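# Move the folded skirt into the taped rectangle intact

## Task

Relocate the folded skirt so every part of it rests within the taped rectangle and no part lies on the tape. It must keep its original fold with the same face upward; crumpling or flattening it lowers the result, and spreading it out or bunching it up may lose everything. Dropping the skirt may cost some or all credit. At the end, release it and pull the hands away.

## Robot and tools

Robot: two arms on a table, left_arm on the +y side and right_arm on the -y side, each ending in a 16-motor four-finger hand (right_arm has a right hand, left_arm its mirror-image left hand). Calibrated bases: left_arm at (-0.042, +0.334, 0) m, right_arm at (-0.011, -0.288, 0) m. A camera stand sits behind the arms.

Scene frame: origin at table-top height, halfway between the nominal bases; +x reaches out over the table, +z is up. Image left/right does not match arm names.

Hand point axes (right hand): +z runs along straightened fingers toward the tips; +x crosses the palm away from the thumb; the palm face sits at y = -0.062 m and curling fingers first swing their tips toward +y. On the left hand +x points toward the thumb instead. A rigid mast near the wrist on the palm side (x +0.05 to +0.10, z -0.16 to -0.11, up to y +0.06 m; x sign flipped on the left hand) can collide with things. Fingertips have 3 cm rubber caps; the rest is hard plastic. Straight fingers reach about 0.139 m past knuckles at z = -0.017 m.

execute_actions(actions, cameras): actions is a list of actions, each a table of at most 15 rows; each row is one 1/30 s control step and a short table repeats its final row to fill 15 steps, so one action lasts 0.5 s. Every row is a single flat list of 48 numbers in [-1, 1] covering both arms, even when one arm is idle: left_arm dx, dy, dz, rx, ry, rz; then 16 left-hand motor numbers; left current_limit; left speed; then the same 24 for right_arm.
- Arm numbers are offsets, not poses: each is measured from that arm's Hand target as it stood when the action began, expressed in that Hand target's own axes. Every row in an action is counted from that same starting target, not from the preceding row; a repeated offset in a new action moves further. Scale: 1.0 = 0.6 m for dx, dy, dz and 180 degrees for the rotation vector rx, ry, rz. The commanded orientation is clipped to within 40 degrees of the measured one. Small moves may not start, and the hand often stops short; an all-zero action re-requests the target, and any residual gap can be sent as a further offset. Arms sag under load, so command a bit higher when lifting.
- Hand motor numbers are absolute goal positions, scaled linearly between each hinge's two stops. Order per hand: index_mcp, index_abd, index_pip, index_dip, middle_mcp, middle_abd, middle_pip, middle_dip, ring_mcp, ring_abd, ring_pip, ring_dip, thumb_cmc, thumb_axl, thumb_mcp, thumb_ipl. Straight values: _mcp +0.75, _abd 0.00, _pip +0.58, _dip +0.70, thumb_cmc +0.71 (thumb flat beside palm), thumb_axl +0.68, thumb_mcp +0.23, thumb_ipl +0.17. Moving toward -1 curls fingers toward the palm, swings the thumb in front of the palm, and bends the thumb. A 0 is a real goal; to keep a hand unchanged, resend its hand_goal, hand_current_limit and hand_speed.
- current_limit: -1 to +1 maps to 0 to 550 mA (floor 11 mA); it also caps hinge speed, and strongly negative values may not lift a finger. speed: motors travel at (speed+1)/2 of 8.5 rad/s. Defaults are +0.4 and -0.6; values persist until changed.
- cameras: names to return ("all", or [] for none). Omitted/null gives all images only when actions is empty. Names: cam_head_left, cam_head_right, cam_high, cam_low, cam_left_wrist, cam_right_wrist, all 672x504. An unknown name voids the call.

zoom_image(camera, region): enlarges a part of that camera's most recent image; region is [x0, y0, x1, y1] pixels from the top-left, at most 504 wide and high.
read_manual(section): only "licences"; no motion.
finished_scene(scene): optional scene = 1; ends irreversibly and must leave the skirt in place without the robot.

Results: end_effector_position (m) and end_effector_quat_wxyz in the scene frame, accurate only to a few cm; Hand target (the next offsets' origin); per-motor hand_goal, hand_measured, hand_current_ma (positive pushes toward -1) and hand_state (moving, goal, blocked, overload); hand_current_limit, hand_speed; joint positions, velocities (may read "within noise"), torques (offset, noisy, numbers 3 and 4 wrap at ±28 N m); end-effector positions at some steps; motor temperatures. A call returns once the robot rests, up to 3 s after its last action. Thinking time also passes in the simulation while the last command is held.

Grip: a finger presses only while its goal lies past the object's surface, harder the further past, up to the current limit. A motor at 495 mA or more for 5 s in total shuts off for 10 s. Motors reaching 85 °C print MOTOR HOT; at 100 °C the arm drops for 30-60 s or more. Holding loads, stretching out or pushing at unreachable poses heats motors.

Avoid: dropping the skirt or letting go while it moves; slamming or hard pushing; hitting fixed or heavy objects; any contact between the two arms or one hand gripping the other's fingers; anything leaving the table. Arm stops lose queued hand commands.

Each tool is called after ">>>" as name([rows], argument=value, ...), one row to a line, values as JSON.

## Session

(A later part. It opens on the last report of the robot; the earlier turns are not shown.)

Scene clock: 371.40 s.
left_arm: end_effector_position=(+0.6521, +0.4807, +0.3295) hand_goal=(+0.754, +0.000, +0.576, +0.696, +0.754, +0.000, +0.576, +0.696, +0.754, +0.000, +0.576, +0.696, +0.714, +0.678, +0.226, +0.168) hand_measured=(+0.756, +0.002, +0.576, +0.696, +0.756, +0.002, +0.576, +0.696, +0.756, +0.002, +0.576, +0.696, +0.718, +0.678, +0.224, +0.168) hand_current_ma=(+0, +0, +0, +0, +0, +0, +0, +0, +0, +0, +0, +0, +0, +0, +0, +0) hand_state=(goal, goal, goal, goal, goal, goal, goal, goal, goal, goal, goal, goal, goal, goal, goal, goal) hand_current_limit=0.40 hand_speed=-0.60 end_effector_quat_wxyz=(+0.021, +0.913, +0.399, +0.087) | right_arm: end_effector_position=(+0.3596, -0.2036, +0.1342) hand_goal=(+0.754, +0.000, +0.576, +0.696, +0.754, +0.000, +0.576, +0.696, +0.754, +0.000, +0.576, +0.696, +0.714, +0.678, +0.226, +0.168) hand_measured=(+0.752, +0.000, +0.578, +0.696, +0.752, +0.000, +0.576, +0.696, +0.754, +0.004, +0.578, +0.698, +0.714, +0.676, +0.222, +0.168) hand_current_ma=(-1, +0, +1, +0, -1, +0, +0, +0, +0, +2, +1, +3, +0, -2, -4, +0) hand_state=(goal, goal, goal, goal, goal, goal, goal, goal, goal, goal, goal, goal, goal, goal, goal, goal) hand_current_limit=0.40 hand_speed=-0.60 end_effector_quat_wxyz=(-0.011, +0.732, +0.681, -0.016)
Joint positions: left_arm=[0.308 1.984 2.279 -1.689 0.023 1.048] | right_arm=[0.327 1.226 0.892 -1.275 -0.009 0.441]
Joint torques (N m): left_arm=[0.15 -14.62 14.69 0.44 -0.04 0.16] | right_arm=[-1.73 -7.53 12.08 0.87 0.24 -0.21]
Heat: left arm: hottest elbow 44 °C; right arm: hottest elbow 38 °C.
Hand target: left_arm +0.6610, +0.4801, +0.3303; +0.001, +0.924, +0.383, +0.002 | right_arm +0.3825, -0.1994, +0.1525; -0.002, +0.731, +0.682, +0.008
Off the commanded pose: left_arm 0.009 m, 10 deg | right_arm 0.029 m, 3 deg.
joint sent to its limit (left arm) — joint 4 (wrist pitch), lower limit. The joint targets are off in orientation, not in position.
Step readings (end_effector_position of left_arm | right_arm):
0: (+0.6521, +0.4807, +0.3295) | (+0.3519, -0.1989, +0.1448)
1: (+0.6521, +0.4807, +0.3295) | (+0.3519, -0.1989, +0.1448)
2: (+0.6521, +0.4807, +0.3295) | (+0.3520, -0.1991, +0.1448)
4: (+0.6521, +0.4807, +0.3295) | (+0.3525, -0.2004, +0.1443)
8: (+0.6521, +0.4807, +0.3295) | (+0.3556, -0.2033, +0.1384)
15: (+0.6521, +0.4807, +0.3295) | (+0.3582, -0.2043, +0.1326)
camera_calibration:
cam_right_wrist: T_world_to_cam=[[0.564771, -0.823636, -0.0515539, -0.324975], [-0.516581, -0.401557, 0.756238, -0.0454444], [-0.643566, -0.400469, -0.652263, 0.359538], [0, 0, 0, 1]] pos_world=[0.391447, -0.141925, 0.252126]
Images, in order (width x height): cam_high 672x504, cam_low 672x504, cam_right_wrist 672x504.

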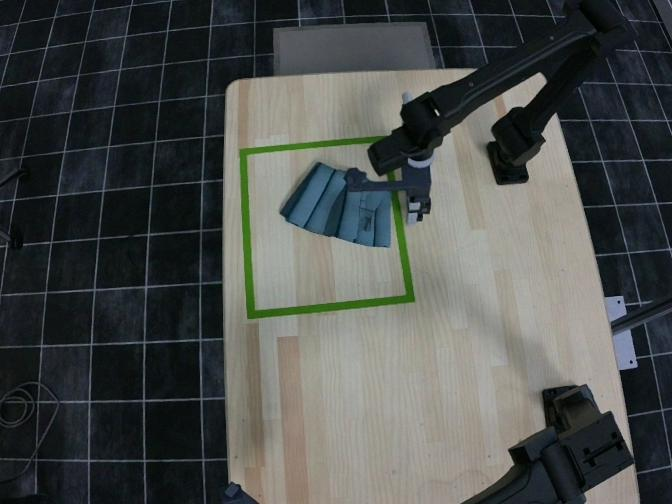

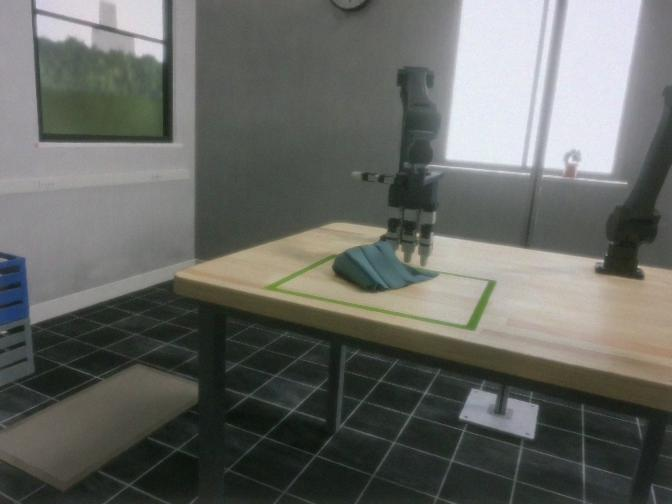

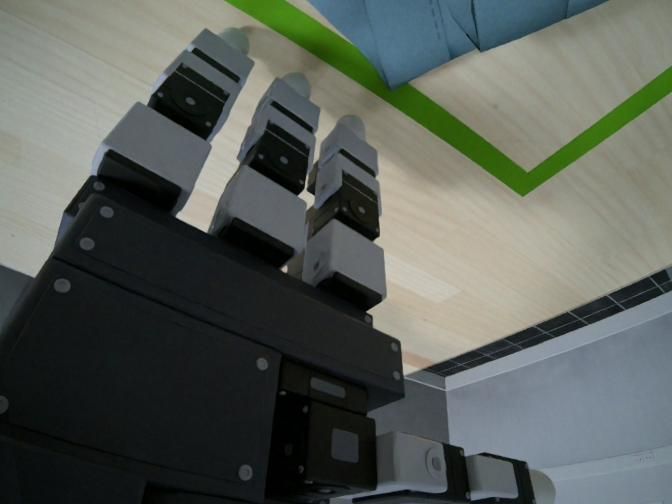

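>>> execute_actions([
  [[0,0,0,0,0,0,0.754,0,0.576,0.696,0.754,0,0.576,0.696,0.754,0,0.576,0.696,0.714,0.678,0.226,0.168,0.4,-0.6,0,0.01,-0.012,0,0,0,0.754,0,0.576,0.696,0.754,0,0.576,0.696,0.754,0,0.576,0.696,0.714,0.678,0.226,0.168,0.4,-0.6],[0,0,0,0,0,0,0.754,0,0.576,0.696,0.754,0,0.576,0.696,0.754,0,0.576,0.696,0.714,0.678,0.226,0.168,0.4,-0.6,0,0.03,-0.012,0,0,0,0.754,0,0.576,0.696,0.754,0,0.576,0.696,0.754,0,0.576,0.696,0.714,0.678,0.226,0.168,0.4,-0.6],[0,0,0,0,0,0,0.754,0,0.576,0.696,0.754,0,0.576,0.696,0.754,0,0.576,0.696,0.714,0.678,0.226,0.168,0.4,-0.6,0.008,0.05,-0.012,0,0,0,0.754,0,0.576,0.696,0.754,0,0.576,0.696,0.754,0,0.576,0.696,0.714,0.678,0.226,0.168,0.4,-0.6]],
], cameras=["cam_right_wrist", "cam_low"])

>>> zoom_image(camera="cam_low", region=[280, 180, 530, 340])

>>> zoom_image(camera="cam_right_wrist", region=[180, 0, 580, 220])

Scene clock: 382.23 s.
left_arm: end_effector_position=(+0.6521, +0.4807, +0.3295) hand_goal=(+0.754, +0.000, +0.576, +0.696, +0.754, +0.000, +0.576, +0.696, +0.754, +0.000, +0.576, +0.696, +0.714, +0.678, +0.226, +0.168) hand_measured=(+0.756, +0.002, +0.576, +0.696, +0.756, +0.002, +0.576, +0.696, +0.756, +0.002, +0.576, +0.696, +0.718, +0.678, +0.224, +0.168) hand_current_ma=(+0, +0, +0, +0, +0, +0, +0, +0, +0, +0, +0, +0, +0, +0, +0, +0) hand_state=(goal, goal, goal, goal, goal, goal, goal, goal, goal, goal, goal, goal, goal, goal, goal, goal) hand_current_limit=0.40 hand_speed=-0.60 end_effector_quat_wxyz=(+0.021, +0.913, +0.399, +0.087) | right_arm: end_effector_position=(+0.3930, -0.1989, +0.1450) hand_goal=(+0.754, +0.000, +0.576, +0.696, +0.754, +0.000, +0.576, +0.696, +0.754, +0.000, +0.576, +0.696, +0.714, +0.678, +0.226, +0.168) hand_measured=(+0.754, +0.000, +0.578, +0.696, +0.752, +0.000, +0.576, +0.696, +0.754, +0.004, +0.578, +0.698, +0.714, +0.676, +0.222, +0.168) hand_current_ma=(+0, +0, +1, +0, -1, +0, +0, +0, +0, +2, +1, +3, +0, -2, -4, +0) hand_state=(goal, goal, goal, goal, goal, goal, goal, goal, goal, goal, goal, goal, goal, goal, goal, goal) hand_current_limit=0.40 hand_speed=-0.60 end_effector_quat_wxyz=(-0.008, +0.732, +0.682, -0.008)
Joint positions: left_arm=[0.308 1.984 2.279 -1.689 0.023 1.048] | right_arm=[0.305 1.296 0.979 -1.275 -0.009 0.419]
Joint torques (N m): left_arm=[0.15 -14.68 14.69 0.43 -0.04 0.16] | right_arm=[-1.73 -8.35 12.16 0.54 0.21 -0.18]
Heat: left arm: hottest elbow 44 °C; right arm: hottest elbow 40 °C.
Hand target: left_arm +0.6610, +0.4801, +0.3303; +0.001, +0.924, +0.383, +0.002 | right_arm +0.4127, -0.1967, +0.1600; -0.002, +0.731, +0.682, +0.008
Off the commanded pose: left_arm 0.009 m, 10 deg | right_arm 0.025 m, 2 deg.
joint sent to its limit (left arm) — joint 4 (wrist pitch), lower limit. The joint targets are off in orientation, not in position.
Step readings (end_effector_position of left_arm | right_arm):
0: (+0.6521, +0.4807, +0.3295) | (+0.3596, -0.2035, +0.1342)
1: (+0.6521, +0.4807, +0.3295) | (+0.3596, -0.2035, +0.1342)
2: (+0.6521, +0.4807, +0.3295) | (+0.3601, -0.2033, +0.1346)
4: (+0.6521, +0.4807, +0.3295) | (+0.3640, -0.2031, +0.1368)
8: (+0.6521, +0.4807, +0.3295) | (+0.3827, -0.2010, +0.1443)
15: (+0.6521, +0.4807, +0.3295) | (+0.3929, -0.1991, +0.1454)
camera_calibration:
cam_right_wrist: T_world_to_cam=[[0.56554, -0.823324, -0.0479792, -0.340128], [-0.528684, -0.406573, 0.745111, -0.0290936], [-0.632975, -0.396024, -0.665212, 0.388498], [0, 0, 0, 1]] pos_world=[0.422884, -0.13801, 0.263793]
Images, in order (width x height): cam_low 672x504, cam_right_wrist 672x504.

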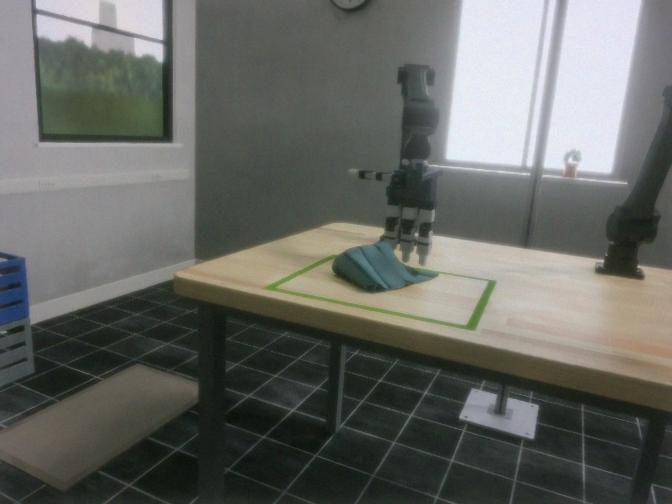

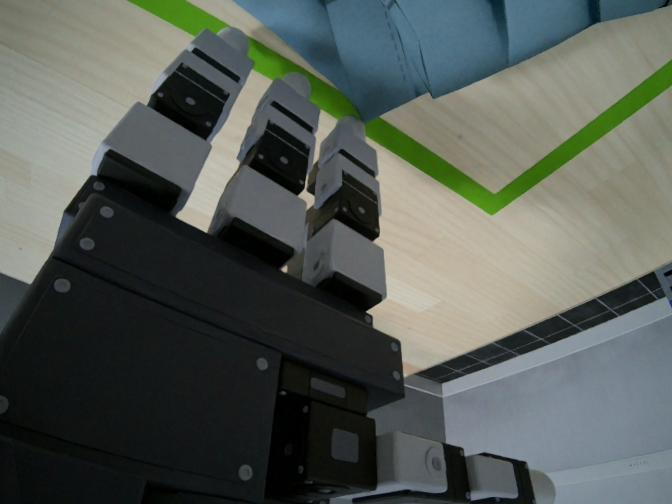

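Scaled by 2.016.

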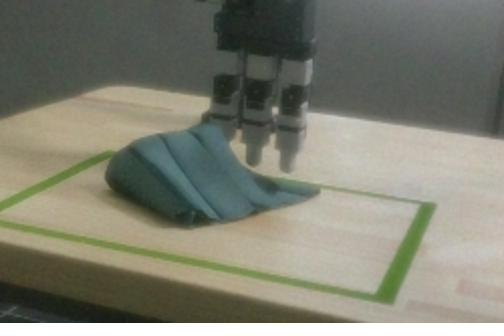

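Scaled by 1.260 from the camera's 672x504 image, which has a finer 960x720 frame.

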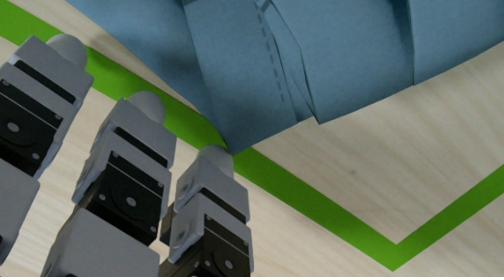

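>>> execute_actions([
  [[0,0,0,0,0,0,0.754,0,0.576,0.696,0.754,0,0.576,0.696,0.754,0,0.576,0.696,0.714,0.678,0.226,0.168,0.4,-0.6,-0.008,0,0.014,0,0,0,0.754,0,0.576,0.696,0.754,0,0.576,0.696,0.754,0,0.576,0.696,0.714,0.678,0.226,0.168,0.4,-0.6]],
  [[0,0,0,0,0,0,0.754,0,0.576,0.696,0.754,0,0.576,0.696,0.754,0,0.576,0.696,0.714,0.678,0.226,0.168,0.4,-0.6,0,0.01,-0.003,0,0,0,0.754,0,0.576,0.696,0.754,0,0.576,0.696,0.754,0,0.576,0.696,0.714,0.678,0.226,0.168,0.4,-0.6],[0,0,0,0,0,0,0.754,0,0.576,0.696,0.754,0,0.576,0.696,0.754,0,0.576,0.696,0.714,0.678,0.226,0.168,0.4,-0.6,0.002,0.033,-0.003,0,0,0,0.754,0,0.576,0.696,0.754,0,0.576,0.696,0.754,0,0.576,0.696,0.714,0.678,0.226,0.168,0.4,-0.6]],
], cameras=["cam_right_wrist", "cam_low"])

>>> zoom_image(camera="cam_low", region=[280, 180, 530, 340])

>>> zoom_image(camera="cam_right_wrist", region=[180, 0, 580, 220])

Scene clock: 386.60 s.
left_arm: end_effector_position=(+0.6521, +0.4807, +0.3295) hand_goal=(+0.754, +0.000, +0.576, +0.696, +0.754, +0.000, +0.576, +0.696, +0.754, +0.000, +0.576, +0.696, +0.714, +0.678, +0.226, +0.168) hand_measured=(+0.756, +0.002, +0.576, +0.696, +0.756, +0.002, +0.576, +0.696, +0.756, +0.002, +0.576, +0.696, +0.718, +0.678, +0.224, +0.168) hand_current_ma=(+0, +0, +0, +0, +0, +0, +0, +0, +0, +0, +0, +0, +0, +0, +0, +0) hand_state=(goal, goal, goal, goal, goal, goal, goal, goal, goal, goal, goal, goal, goal, goal, goal, goal) hand_current_limit=0.40 hand_speed=-0.60 end_effector_quat_wxyz=(+0.021, +0.913, +0.399, +0.087) | right_arm: end_effector_position=(+0.4080, -0.2048, +0.1362) hand_goal=(+0.754, +0.000, +0.576, +0.696, +0.754, +0.000, +0.576, +0.696, +0.754, +0.000, +0.576, +0.696, +0.714, +0.678, +0.226, +0.168) hand_measured=(+0.758, +0.000, +0.578, +0.696, +0.752, +0.000, +0.576, +0.696, +0.754, +0.004, +0.578, +0.698, +0.714, +0.676, +0.222, +0.168) hand_current_ma=(+4, +0, +1, +0, -1, +0, +0, +0, +0, +2, +1, +3, +0, -2, -4, +0) hand_state=(goal, goal, goal, goal, goal, goal, goal, goal, goal, goal, goal, goal, goal, goal, goal, goal) hand_current_limit=0.40 hand_speed=-0.60 end_effector_quat_wxyz=(-0.012, +0.732, +0.681, -0.016)
Joint positions: left_arm=[0.308 1.984 2.279 -1.689 0.023 1.048] | right_arm=[0.275 1.347 1.005 -1.267 -0.009 0.391]
Joint torques (N m): left_arm=[0.15 -14.68 14.69 0.43 -0.04 0.16] | right_arm=[-1.67 -9.35 12.14 0.92 0.2 -0.22]
Motor temperatures (°C): left_arm=[25 31 44 29 24 23] | right_arm=[27 32 41 27 27 25]
Heat: left arm: hottest elbow 44 °C; right arm: hottest elbow 41 °C.
Hand target: left_arm +0.6610, +0.4801, +0.3303; +0.001, +0.924, +0.383, +0.002 | right_arm +0.4323, -0.2016, +0.1535; -0.002, +0.731, +0.682, +0.008
Off the commanded pose: left_arm 0.009 m, 10 deg | right_arm 0.030 m, 3 deg.
joint sent to its limit (left arm) — joint 4 (wrist pitch), lower limit. The joint targets are off in orientation, not in position.
Step readings (end_effector_position of left_arm | right_arm):
0: (+0.6521, +0.4807, +0.3295) | (+0.3930, -0.1988, +0.1450)
1: (+0.6521, +0.4807, +0.3295) | (+0.3930, -0.1988, +0.1450)
2: (+0.6521, +0.4807, +0.3295) | (+0.3931, -0.1989, +0.1450)
4: (+0.6521, +0.4807, +0.3295) | (+0.3936, -0.1995, +0.1451)
8: (+0.6521, +0.4807, +0.3295) | (+0.3954, -0.2018, +0.1449)
15: (+0.6521, +0.4807, +0.3295) | (+0.3962, -0.2021, +0.1446)
16: (+0.6521, +0.4807, +0.3295) | (+0.3963, -0.2021, +0.1446)
17: (+0.6521, +0.4807, +0.3295) | (+0.3963, -0.2022, +0.1443)
19: (+0.6521, +0.4807, +0.3295) | (+0.3972, -0.2028, +0.1427)
23: (+0.6521, +0.4807, +0.3295) | (+0.4032, -0.2050, +0.1372)
30: (+0.6521, +0.4807, +0.3295) | (+0.4073, -0.2051, +0.1354)
camera_calibration:
cam_right_wrist: T_world_to_cam=[[0.56319, -0.824608, -0.0532794, -0.352492], [-0.517214, -0.402063, 0.755536, -0.0221937], [-0.644443, -0.397954, -0.652937, 0.392445], [0, 0, 0, 1]] pos_world=[0.43995, -0.143416, 0.254229]
Images, in order (width x height): cam_low 672x504, cam_right_wrist 672x504.

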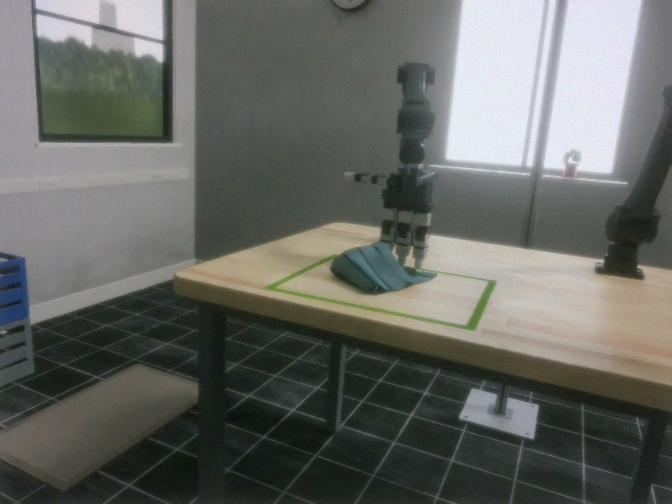

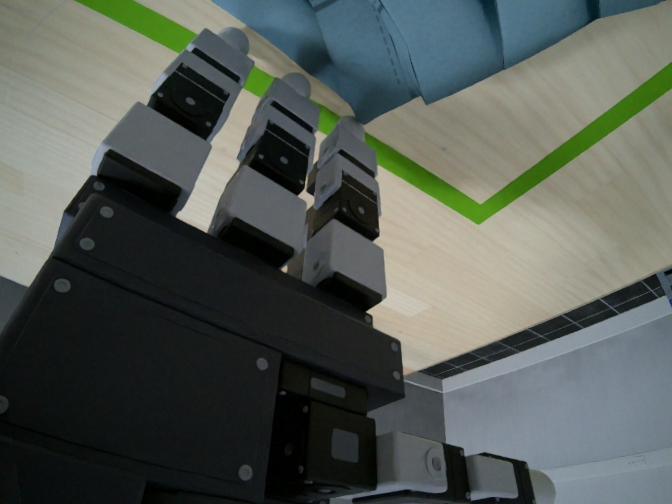

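Scaled by 2.016.

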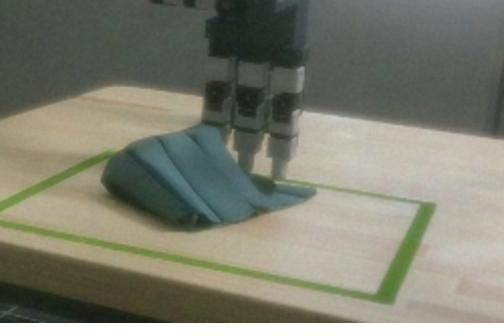

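Scaled by 1.260 from the camera's 672x504 image, which has a finer 960x720 frame.

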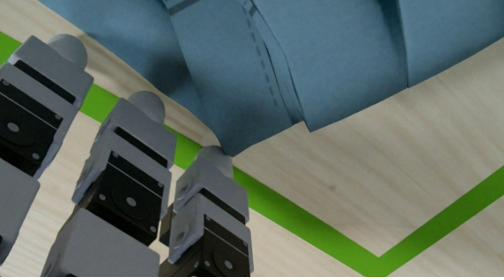

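>>> execute_actions([
  [[0,0,0,0,0,0,0.754,0,0.576,0.696,0.754,0,0.576,0.696,0.754,0,0.576,0.696,0.714,0.678,0.226,0.168,0.4,-0.6,0,0.015,-0.004,0,0,0,0.754,0,0.576,0.696,0.754,0,0.576,0.696,0.754,0,0.576,0.696,0.714,0.678,0.226,0.168,0.4,-0.6],[0,0,0,0,0,0,0.754,0,0.576,0.696,0.754,0,0.576,0.696,0.754,0,0.576,0.696,0.714,0.678,0.226,0.168,0.4,-0.6,0.003,0.033,-0.004,0,0,0,0.754,0,0.576,0.696,0.754,0,0.576,0.696,0.754,0,0.576,0.696,0.714,0.678,0.226,0.168,0.4,-0.6]],
], cameras=["cam_right_wrist", "cam_low", "cam_high"])

>>> zoom_image(camera="cam_low", region=[280, 180, 530, 340])

>>> zoom_image(camera="cam_high", region=[230, 130, 430, 330])

Scene clock: 397.77 s.
left_arm: end_effector_position=(+0.6521, +0.4807, +0.3295) hand_goal=(+0.754, +0.000, +0.576, +0.696, +0.754, +0.000, +0.576, +0.696, +0.754, +0.000, +0.576, +0.696, +0.714, +0.678, +0.226, +0.168) hand_measured=(+0.756, +0.002, +0.576, +0.696, +0.756, +0.002, +0.576, +0.696, +0.756, +0.002, +0.576, +0.696, +0.718, +0.678, +0.224, +0.168) hand_current_ma=(+0, +0, +0, +0, +0, +0, +0, +0, +0, +0, +0, +0, +0, +0, +0, +0) hand_state=(goal, goal, goal, goal, goal, goal, goal, goal, goal, goal, goal, goal, goal, goal, goal, goal) hand_current_limit=0.40 hand_speed=-0.60 end_effector_quat_wxyz=(+0.021, +0.913, +0.399, +0.087) | right_arm: end_effector_position=(+0.4298, -0.2030, +0.1414) hand_goal=(+0.754, +0.000, +0.576, +0.696, +0.754, +0.000, +0.576, +0.696, +0.754, +0.000, +0.576, +0.696, +0.714, +0.678, +0.226, +0.168) hand_measured=(+0.760, +0.000, +0.578, +0.696, +0.752, +0.000, +0.576, +0.696, +0.754, +0.004, +0.578, +0.698, +0.714, +0.676, +0.222, +0.168) hand_current_ma=(+6, +0, +2, +0, -1, +0, +0, +0, +0, +2, +1, +3, +0, -2, -4, +0) hand_state=(goal, goal, goal, goal, goal, goal, goal, goal, goal, goal, goal, goal, goal, goal, goal, goal) hand_current_limit=0.40 hand_speed=-0.60 end_effector_quat_wxyz=(-0.010, +0.732, +0.681, -0.010)
Joint positions: left_arm=[0.308 1.984 2.279 -1.689 0.023 1.048] | right_arm=[0.261 1.391 1.06 -1.267 -0.009 0.376]
Joint torques (N m): left_arm=[0.15 -14.68 14.71 0.43 -0.04 0.16] | right_arm=[-1.73 -9.82 12.16 0.72 0.18 -0.18]
Heat: left arm: hottest elbow 45 °C; right arm: hottest elbow 43 °C.
Hand target: left_arm +0.6610, +0.4801, +0.3303; +0.001, +0.924, +0.383, +0.002 | right_arm +0.4520, -0.2012, +0.1559; -0.002, +0.731, +0.682, +0.008
Off the commanded pose: left_arm 0.009 m, 10 deg | right_arm 0.027 m, 2 deg.
joint sent to its limit (left arm) — joint 4 (wrist pitch), lower limit. The joint targets are off in orientation, not in position.
Step readings (end_effector_position of left_arm | right_arm):
0: (+0.6521, +0.4807, +0.3295) | (+0.4080, -0.2047, +0.1362)
1: (+0.6521, +0.4807, +0.3295) | (+0.4080, -0.2047, +0.1362)
2: (+0.6521, +0.4807, +0.3295) | (+0.4085, -0.2047, +0.1365)
4: (+0.6521, +0.4807, +0.3295) | (+0.4116, -0.2044, +0.1376)
8: (+0.6521, +0.4807, +0.3295) | (+0.4246, -0.2034, +0.1412)
15: (+0.6521, +0.4807, +0.3295) | (+0.4297, -0.2030, +0.1416)
camera_calibration:
cam_right_wrist: T_world_to_cam=[[0.564387, -0.823969, -0.0504291, -0.36381], [-0.525093, -0.405464, 0.748249, -0.0104301], [-0.636981, -0.395822, -0.661499, 0.408993], [0, 0, 0, 1]] pos_world=[0.460373, -0.142109, 0.260006]
Images, in order (width x height): cam_high 672x504, cam_low 672x504, cam_right_wrist 672x504.

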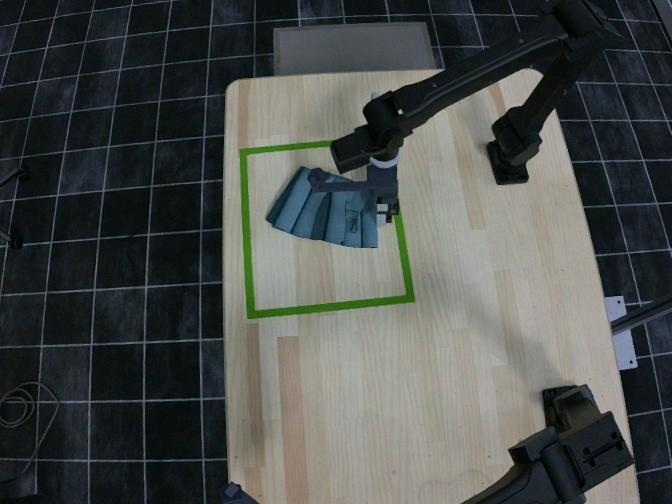

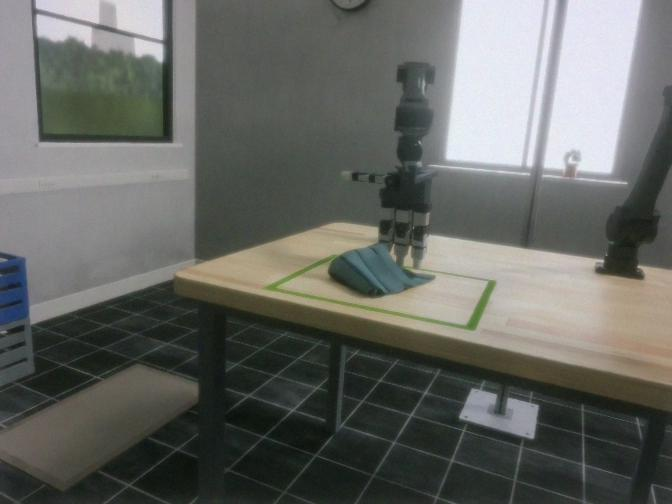

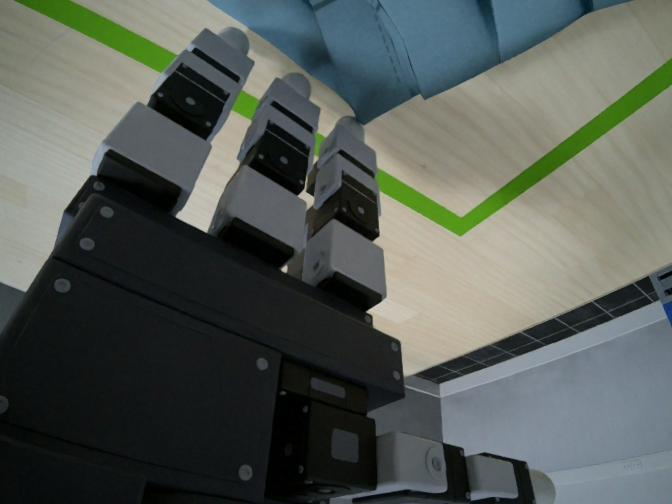

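Scaled by 2.016.

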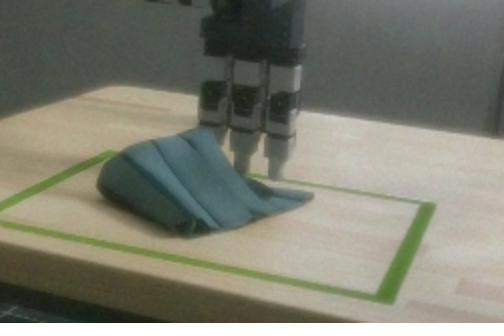

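Scaled by 2.520.

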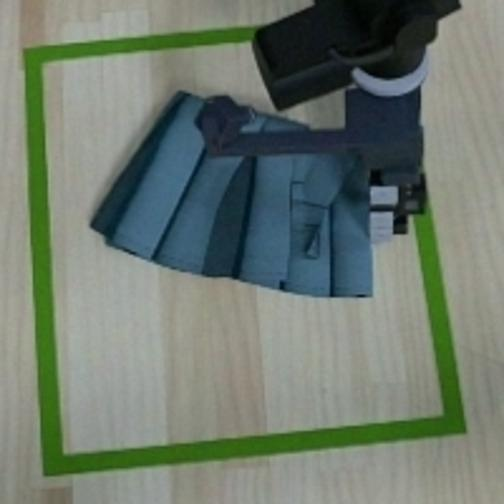

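>>> execute_actions([
  [[0,0,0,0,0,0,0.754,0,0.576,0.696,0.754,0,0.576,0.696,0.754,0,0.576,0.696,0.714,0.678,0.226,0.168,0.4,-0.6,0,-0.03,0,0,0,0,0.754,0,0.576,0.696,0.754,0,0.576,0.696,0.754,0,0.576,0.696,0.714,0.678,0.226,0.168,0.4,-0.6],[0,0,0,0,0,0,0.754,0,0.576,0.696,0.754,0,0.576,0.696,0.754,0,0.576,0.696,0.714,0.678,0.226,0.168,0.4,-0.6,0,-0.05,-0.003,0,0,0,0.754,0,0.576,0.696,0.754,0,0.576,0.696,0.754,0,0.576,0.696,0.714,0.678,0.226,0.168,0.4,-0.6],[0,0,0,0,0,0,0.754,0,0.576,0.696,0.754,0,0.576,0.696,0.754,0,0.576,0.696,0.714,0.678,0.226,0.168,0.4,-0.6,0,-0.075,-0.01,0,0,0,0.754,0,0.576,0.696,0.754,0,0.576,0.696,0.754,0,0.576,0.696,0.714,0.678,0.226,0.168,0.4,-0.6],[0,0,0,0,0,0,0.754,0,0.576,0.696,0.754,0,0.576,0.696,0.754,0,0.576,0.696,0.714,0.678,0.226,0.168,0.4,-0.6,0,-0.1,-0.03,0,0,0,0.754,0,0.576,0.696,0.754,0,0.576,0.696,0.754,0,0.576,0.696,0.714,0.678,0.226,0.168,0.4,-0.6]],
  [[0,0,0,0,0,0,0.754,0,0.576,0.696,0.754,0,0.576,0.696,0.754,0,0.576,0.696,0.714,0.678,0.226,0.168,0.4,-0.6,-0.02,-0.02,-0.06,0,0,0,0.754,0,0.576,0.696,0.754,0,0.576,0.696,0.754,0,0.576,0.696,0.714,0.678,0.226,0.168,0.4,-0.6],[0,0,0,0,0,0,0.754,0,0.576,0.696,0.754,0,0.576,0.696,0.754,0,0.576,0.696,0.714,0.678,0.226,0.168,0.4,-0.6,-0.04,-0.03,-0.12,0,0,0,0.754,0,0.576,0.696,0.754,0,0.576,0.696,0.754,0,0.576,0.696,0.714,0.678,0.226,0.168,0.4,-0.6],[0,0,0,0,0,0,0.754,0,0.576,0.696,0.754,0,0.576,0.696,0.754,0,0.576,0.696,0.714,0.678,0.226,0.168,0.4,-0.6,-0.1,-0.06,-0.16,0,0,0,0.754,0,0.576,0.696,0.754,0,0.576,0.696,0.754,0,0.576,0.696,0.714,0.678,0.226,0.168,0.4,-0.6]],
], cameras=["all"])

>>> zoom_image(camera="cam_low", region=[250, 200, 530, 350])

>>> zoom_image(camera="cam_high", region=[230, 130, 430, 330])

Scene clock: 404.07 s.
left_arm: end_effector_position=(+0.6521, +0.4807, +0.3295) hand_goal=(+0.754, +0.000, +0.576, +0.696, +0.754, +0.000, +0.576, +0.696, +0.754, +0.000, +0.576, +0.696, +0.714, +0.678, +0.226, +0.168) hand_measured=(+0.756, +0.002, +0.576, +0.696, +0.756, +0.002, +0.576, +0.696, +0.756, +0.002, +0.576, +0.696, +0.718, +0.678, +0.224, +0.168) hand_current_ma=(+0, +0, +0, +0, +0, +0, +0, +0, +0, +0, +0, +0, +0, +0, +0, +0) hand_state=(goal, goal, goal, goal, goal, goal, goal, goal, goal, goal, goal, goal, goal, goal, goal, goal) hand_current_limit=0.40 hand_speed=-0.60 end_effector_quat_wxyz=(+0.021, +0.913, +0.399, +0.087) | right_arm: end_effector_position=(+0.3413, -0.2553, +0.2516) hand_goal=(+0.754, +0.000, +0.576, +0.696, +0.754, +0.000, +0.576, +0.696, +0.754, +0.000, +0.576, +0.696, +0.714, +0.678, +0.226, +0.168) hand_measured=(+0.752, +0.000, +0.578, +0.696, +0.752, +0.000, +0.576, +0.696, +0.752, +0.002, +0.578, +0.698, +0.714, +0.676, +0.222, +0.168) hand_current_ma=(-2, +0, +1, +0, -2, +0, +0, +0, -2, +2, +1, +2, -1, -2, -4, +0) hand_state=(goal, goal, goal, goal, goal, goal, goal, goal, goal, goal, goal, goal, goal, goal, goal, goal) hand_current_limit=0.40 hand_speed=-0.60 end_effector_quat_wxyz=(-0.005, +0.732, +0.681, -0.003)
Joint positions: left_arm=[0.308 1.984 2.279 -1.689 0.023 1.048] | right_arm=[0.178 1.062 1.078 -1.596 -0.007 0.294]
Joint torques (N m): left_arm=[0.15 -14.62 14.69 0.43 -0.04 0.16] | right_arm=[-1.73 -5.54 12.4 0.13 0.07 -0.23]
Heat: left arm: hottest elbow 45 °C; right arm: hottest elbow 43 °C.
Hand target: left_arm +0.6610, +0.4801, +0.3303; +0.001, +0.924, +0.383, +0.002 | right_arm +0.3512, -0.2561, +0.2683; -0.002, +0.731, +0.682, +0.008
Off the commanded pose: left_arm 0.009 m, 10 deg | right_arm 0.020 m, 1 deg.
joint sent to its limit (left arm) — joint 4 (wrist pitch), lower limit. The joint targets are off in orientation, not in position.
Step readings (end_effector_position of left_arm | right_arm):
0: (+0.6521, +0.4807, +0.3295) | (+0.4298, -0.2029, +0.1414)
1: (+0.6521, +0.4807, +0.3295) | (+0.4298, -0.2029, +0.1414)
2: (+0.6521, +0.4807, +0.3295) | (+0.4298, -0.2029, +0.1414)
4: (+0.6521, +0.4807, +0.3295) | (+0.4296, -0.2030, +0.1432)
8: (+0.6521, +0.4807, +0.3295) | (+0.4170, -0.2031, +0.1572)
15: (+0.6521, +0.4807, +0.3295) | (+0.4011, -0.1996, +0.1840)
16: (+0.6521, +0.4807, +0.3295) | (+0.4004, -0.1996, +0.1838)
17: (+0.6521, +0.4807, +0.3295) | (+0.3976, -0.2006, +0.1830)
19: (+0.6521, +0.4807, +0.3295) | (+0.3863, -0.2066, +0.1831)
23: (+0.6521, +0.4807, +0.3295) | (+0.3544, -0.2342, +0.2069)
30: (+0.6521, +0.4807, +0.3295) | (+0.3403, -0.2564, +0.2553)
camera_calibration:
cam_left_wrist: T_world_to_cam=[[-0.962762, -0.136146, -0.233565, 0.744487], [-0.260303, 0.700144, 0.664861, -0.4246], [0.0730114, 0.700901, -0.709512, -0.022592], [0, 0, 0, 1]] pos_world=[0.607889, 0.414475, 0.440157]
cam_right_wrist: T_world_to_cam=[[0.564542, -0.824239, -0.0438508, -0.353212], [-0.538325, -0.407944, 0.73742, -0.153857], [-0.625699, -0.392699, -0.674009, 0.404886], [0, 0, 0, 1]] pos_world=[0.369915, -0.194898, 0.370866]

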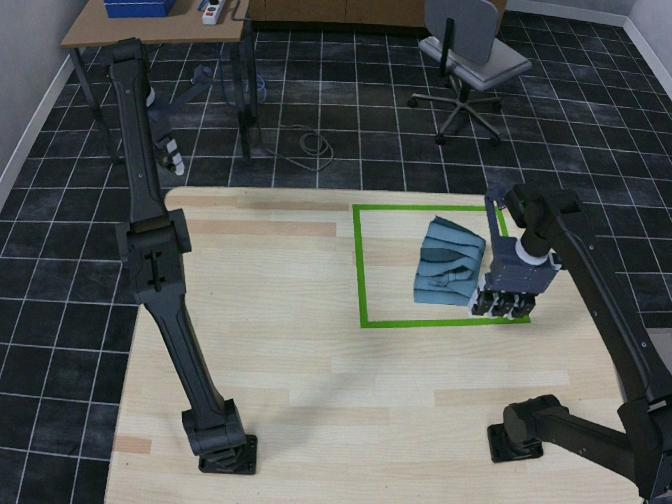

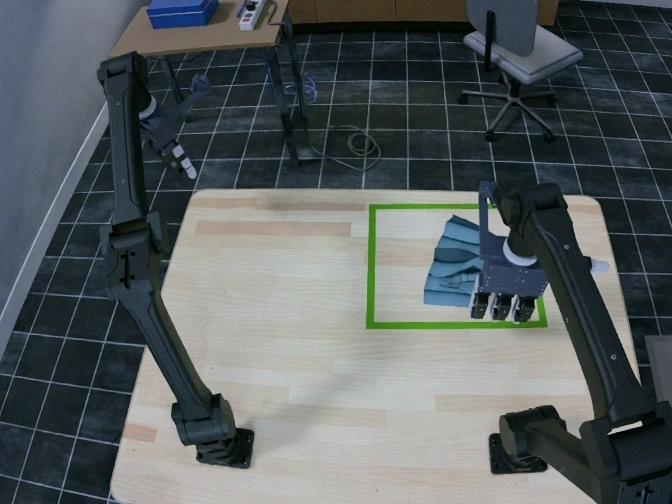

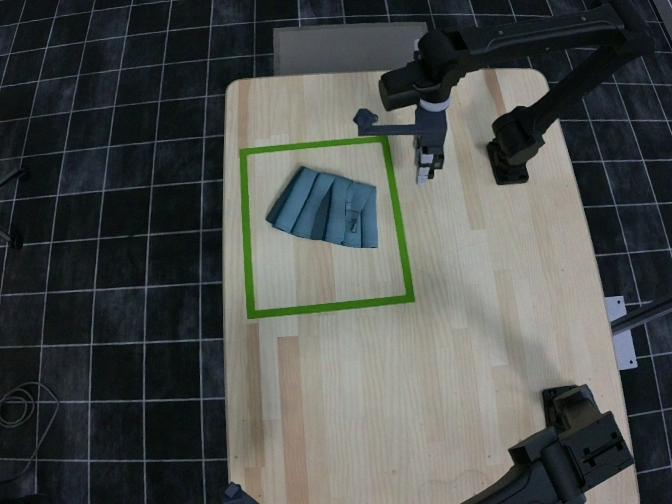

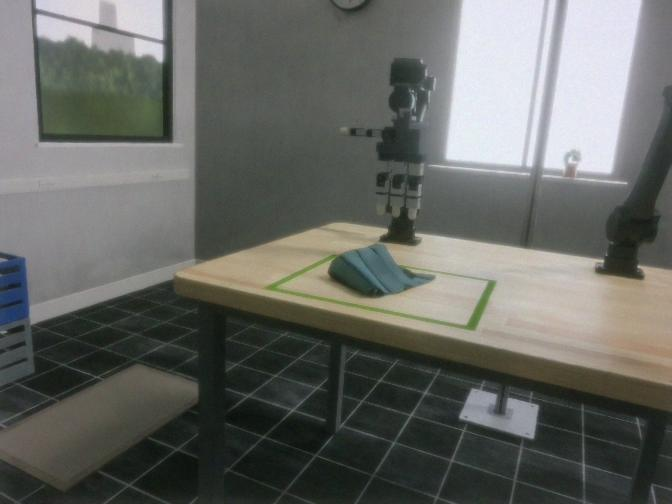

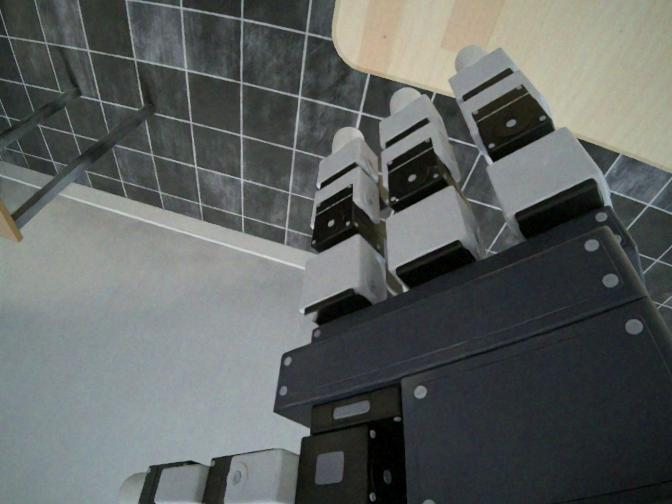

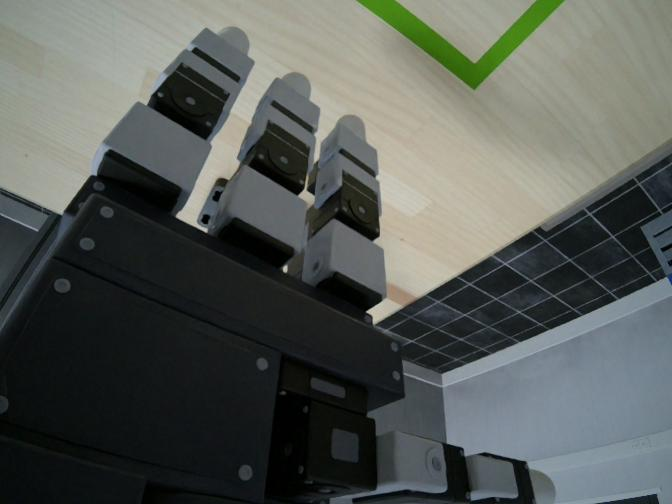

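Scaled by 1.800.

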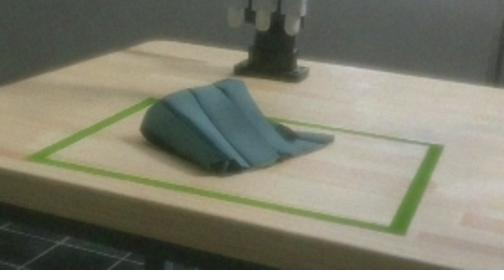

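Scaled by 2.520.

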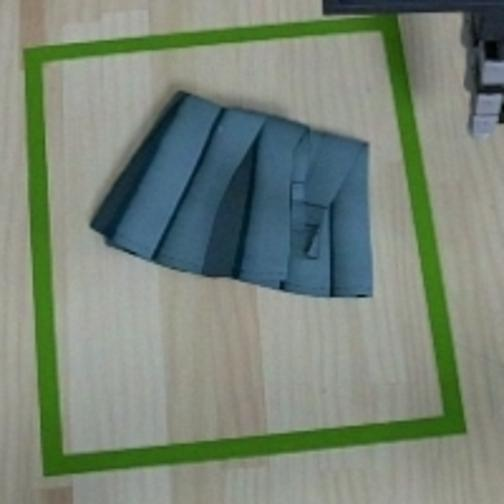

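>>> finished_scene()

The scene is finished: the task was done.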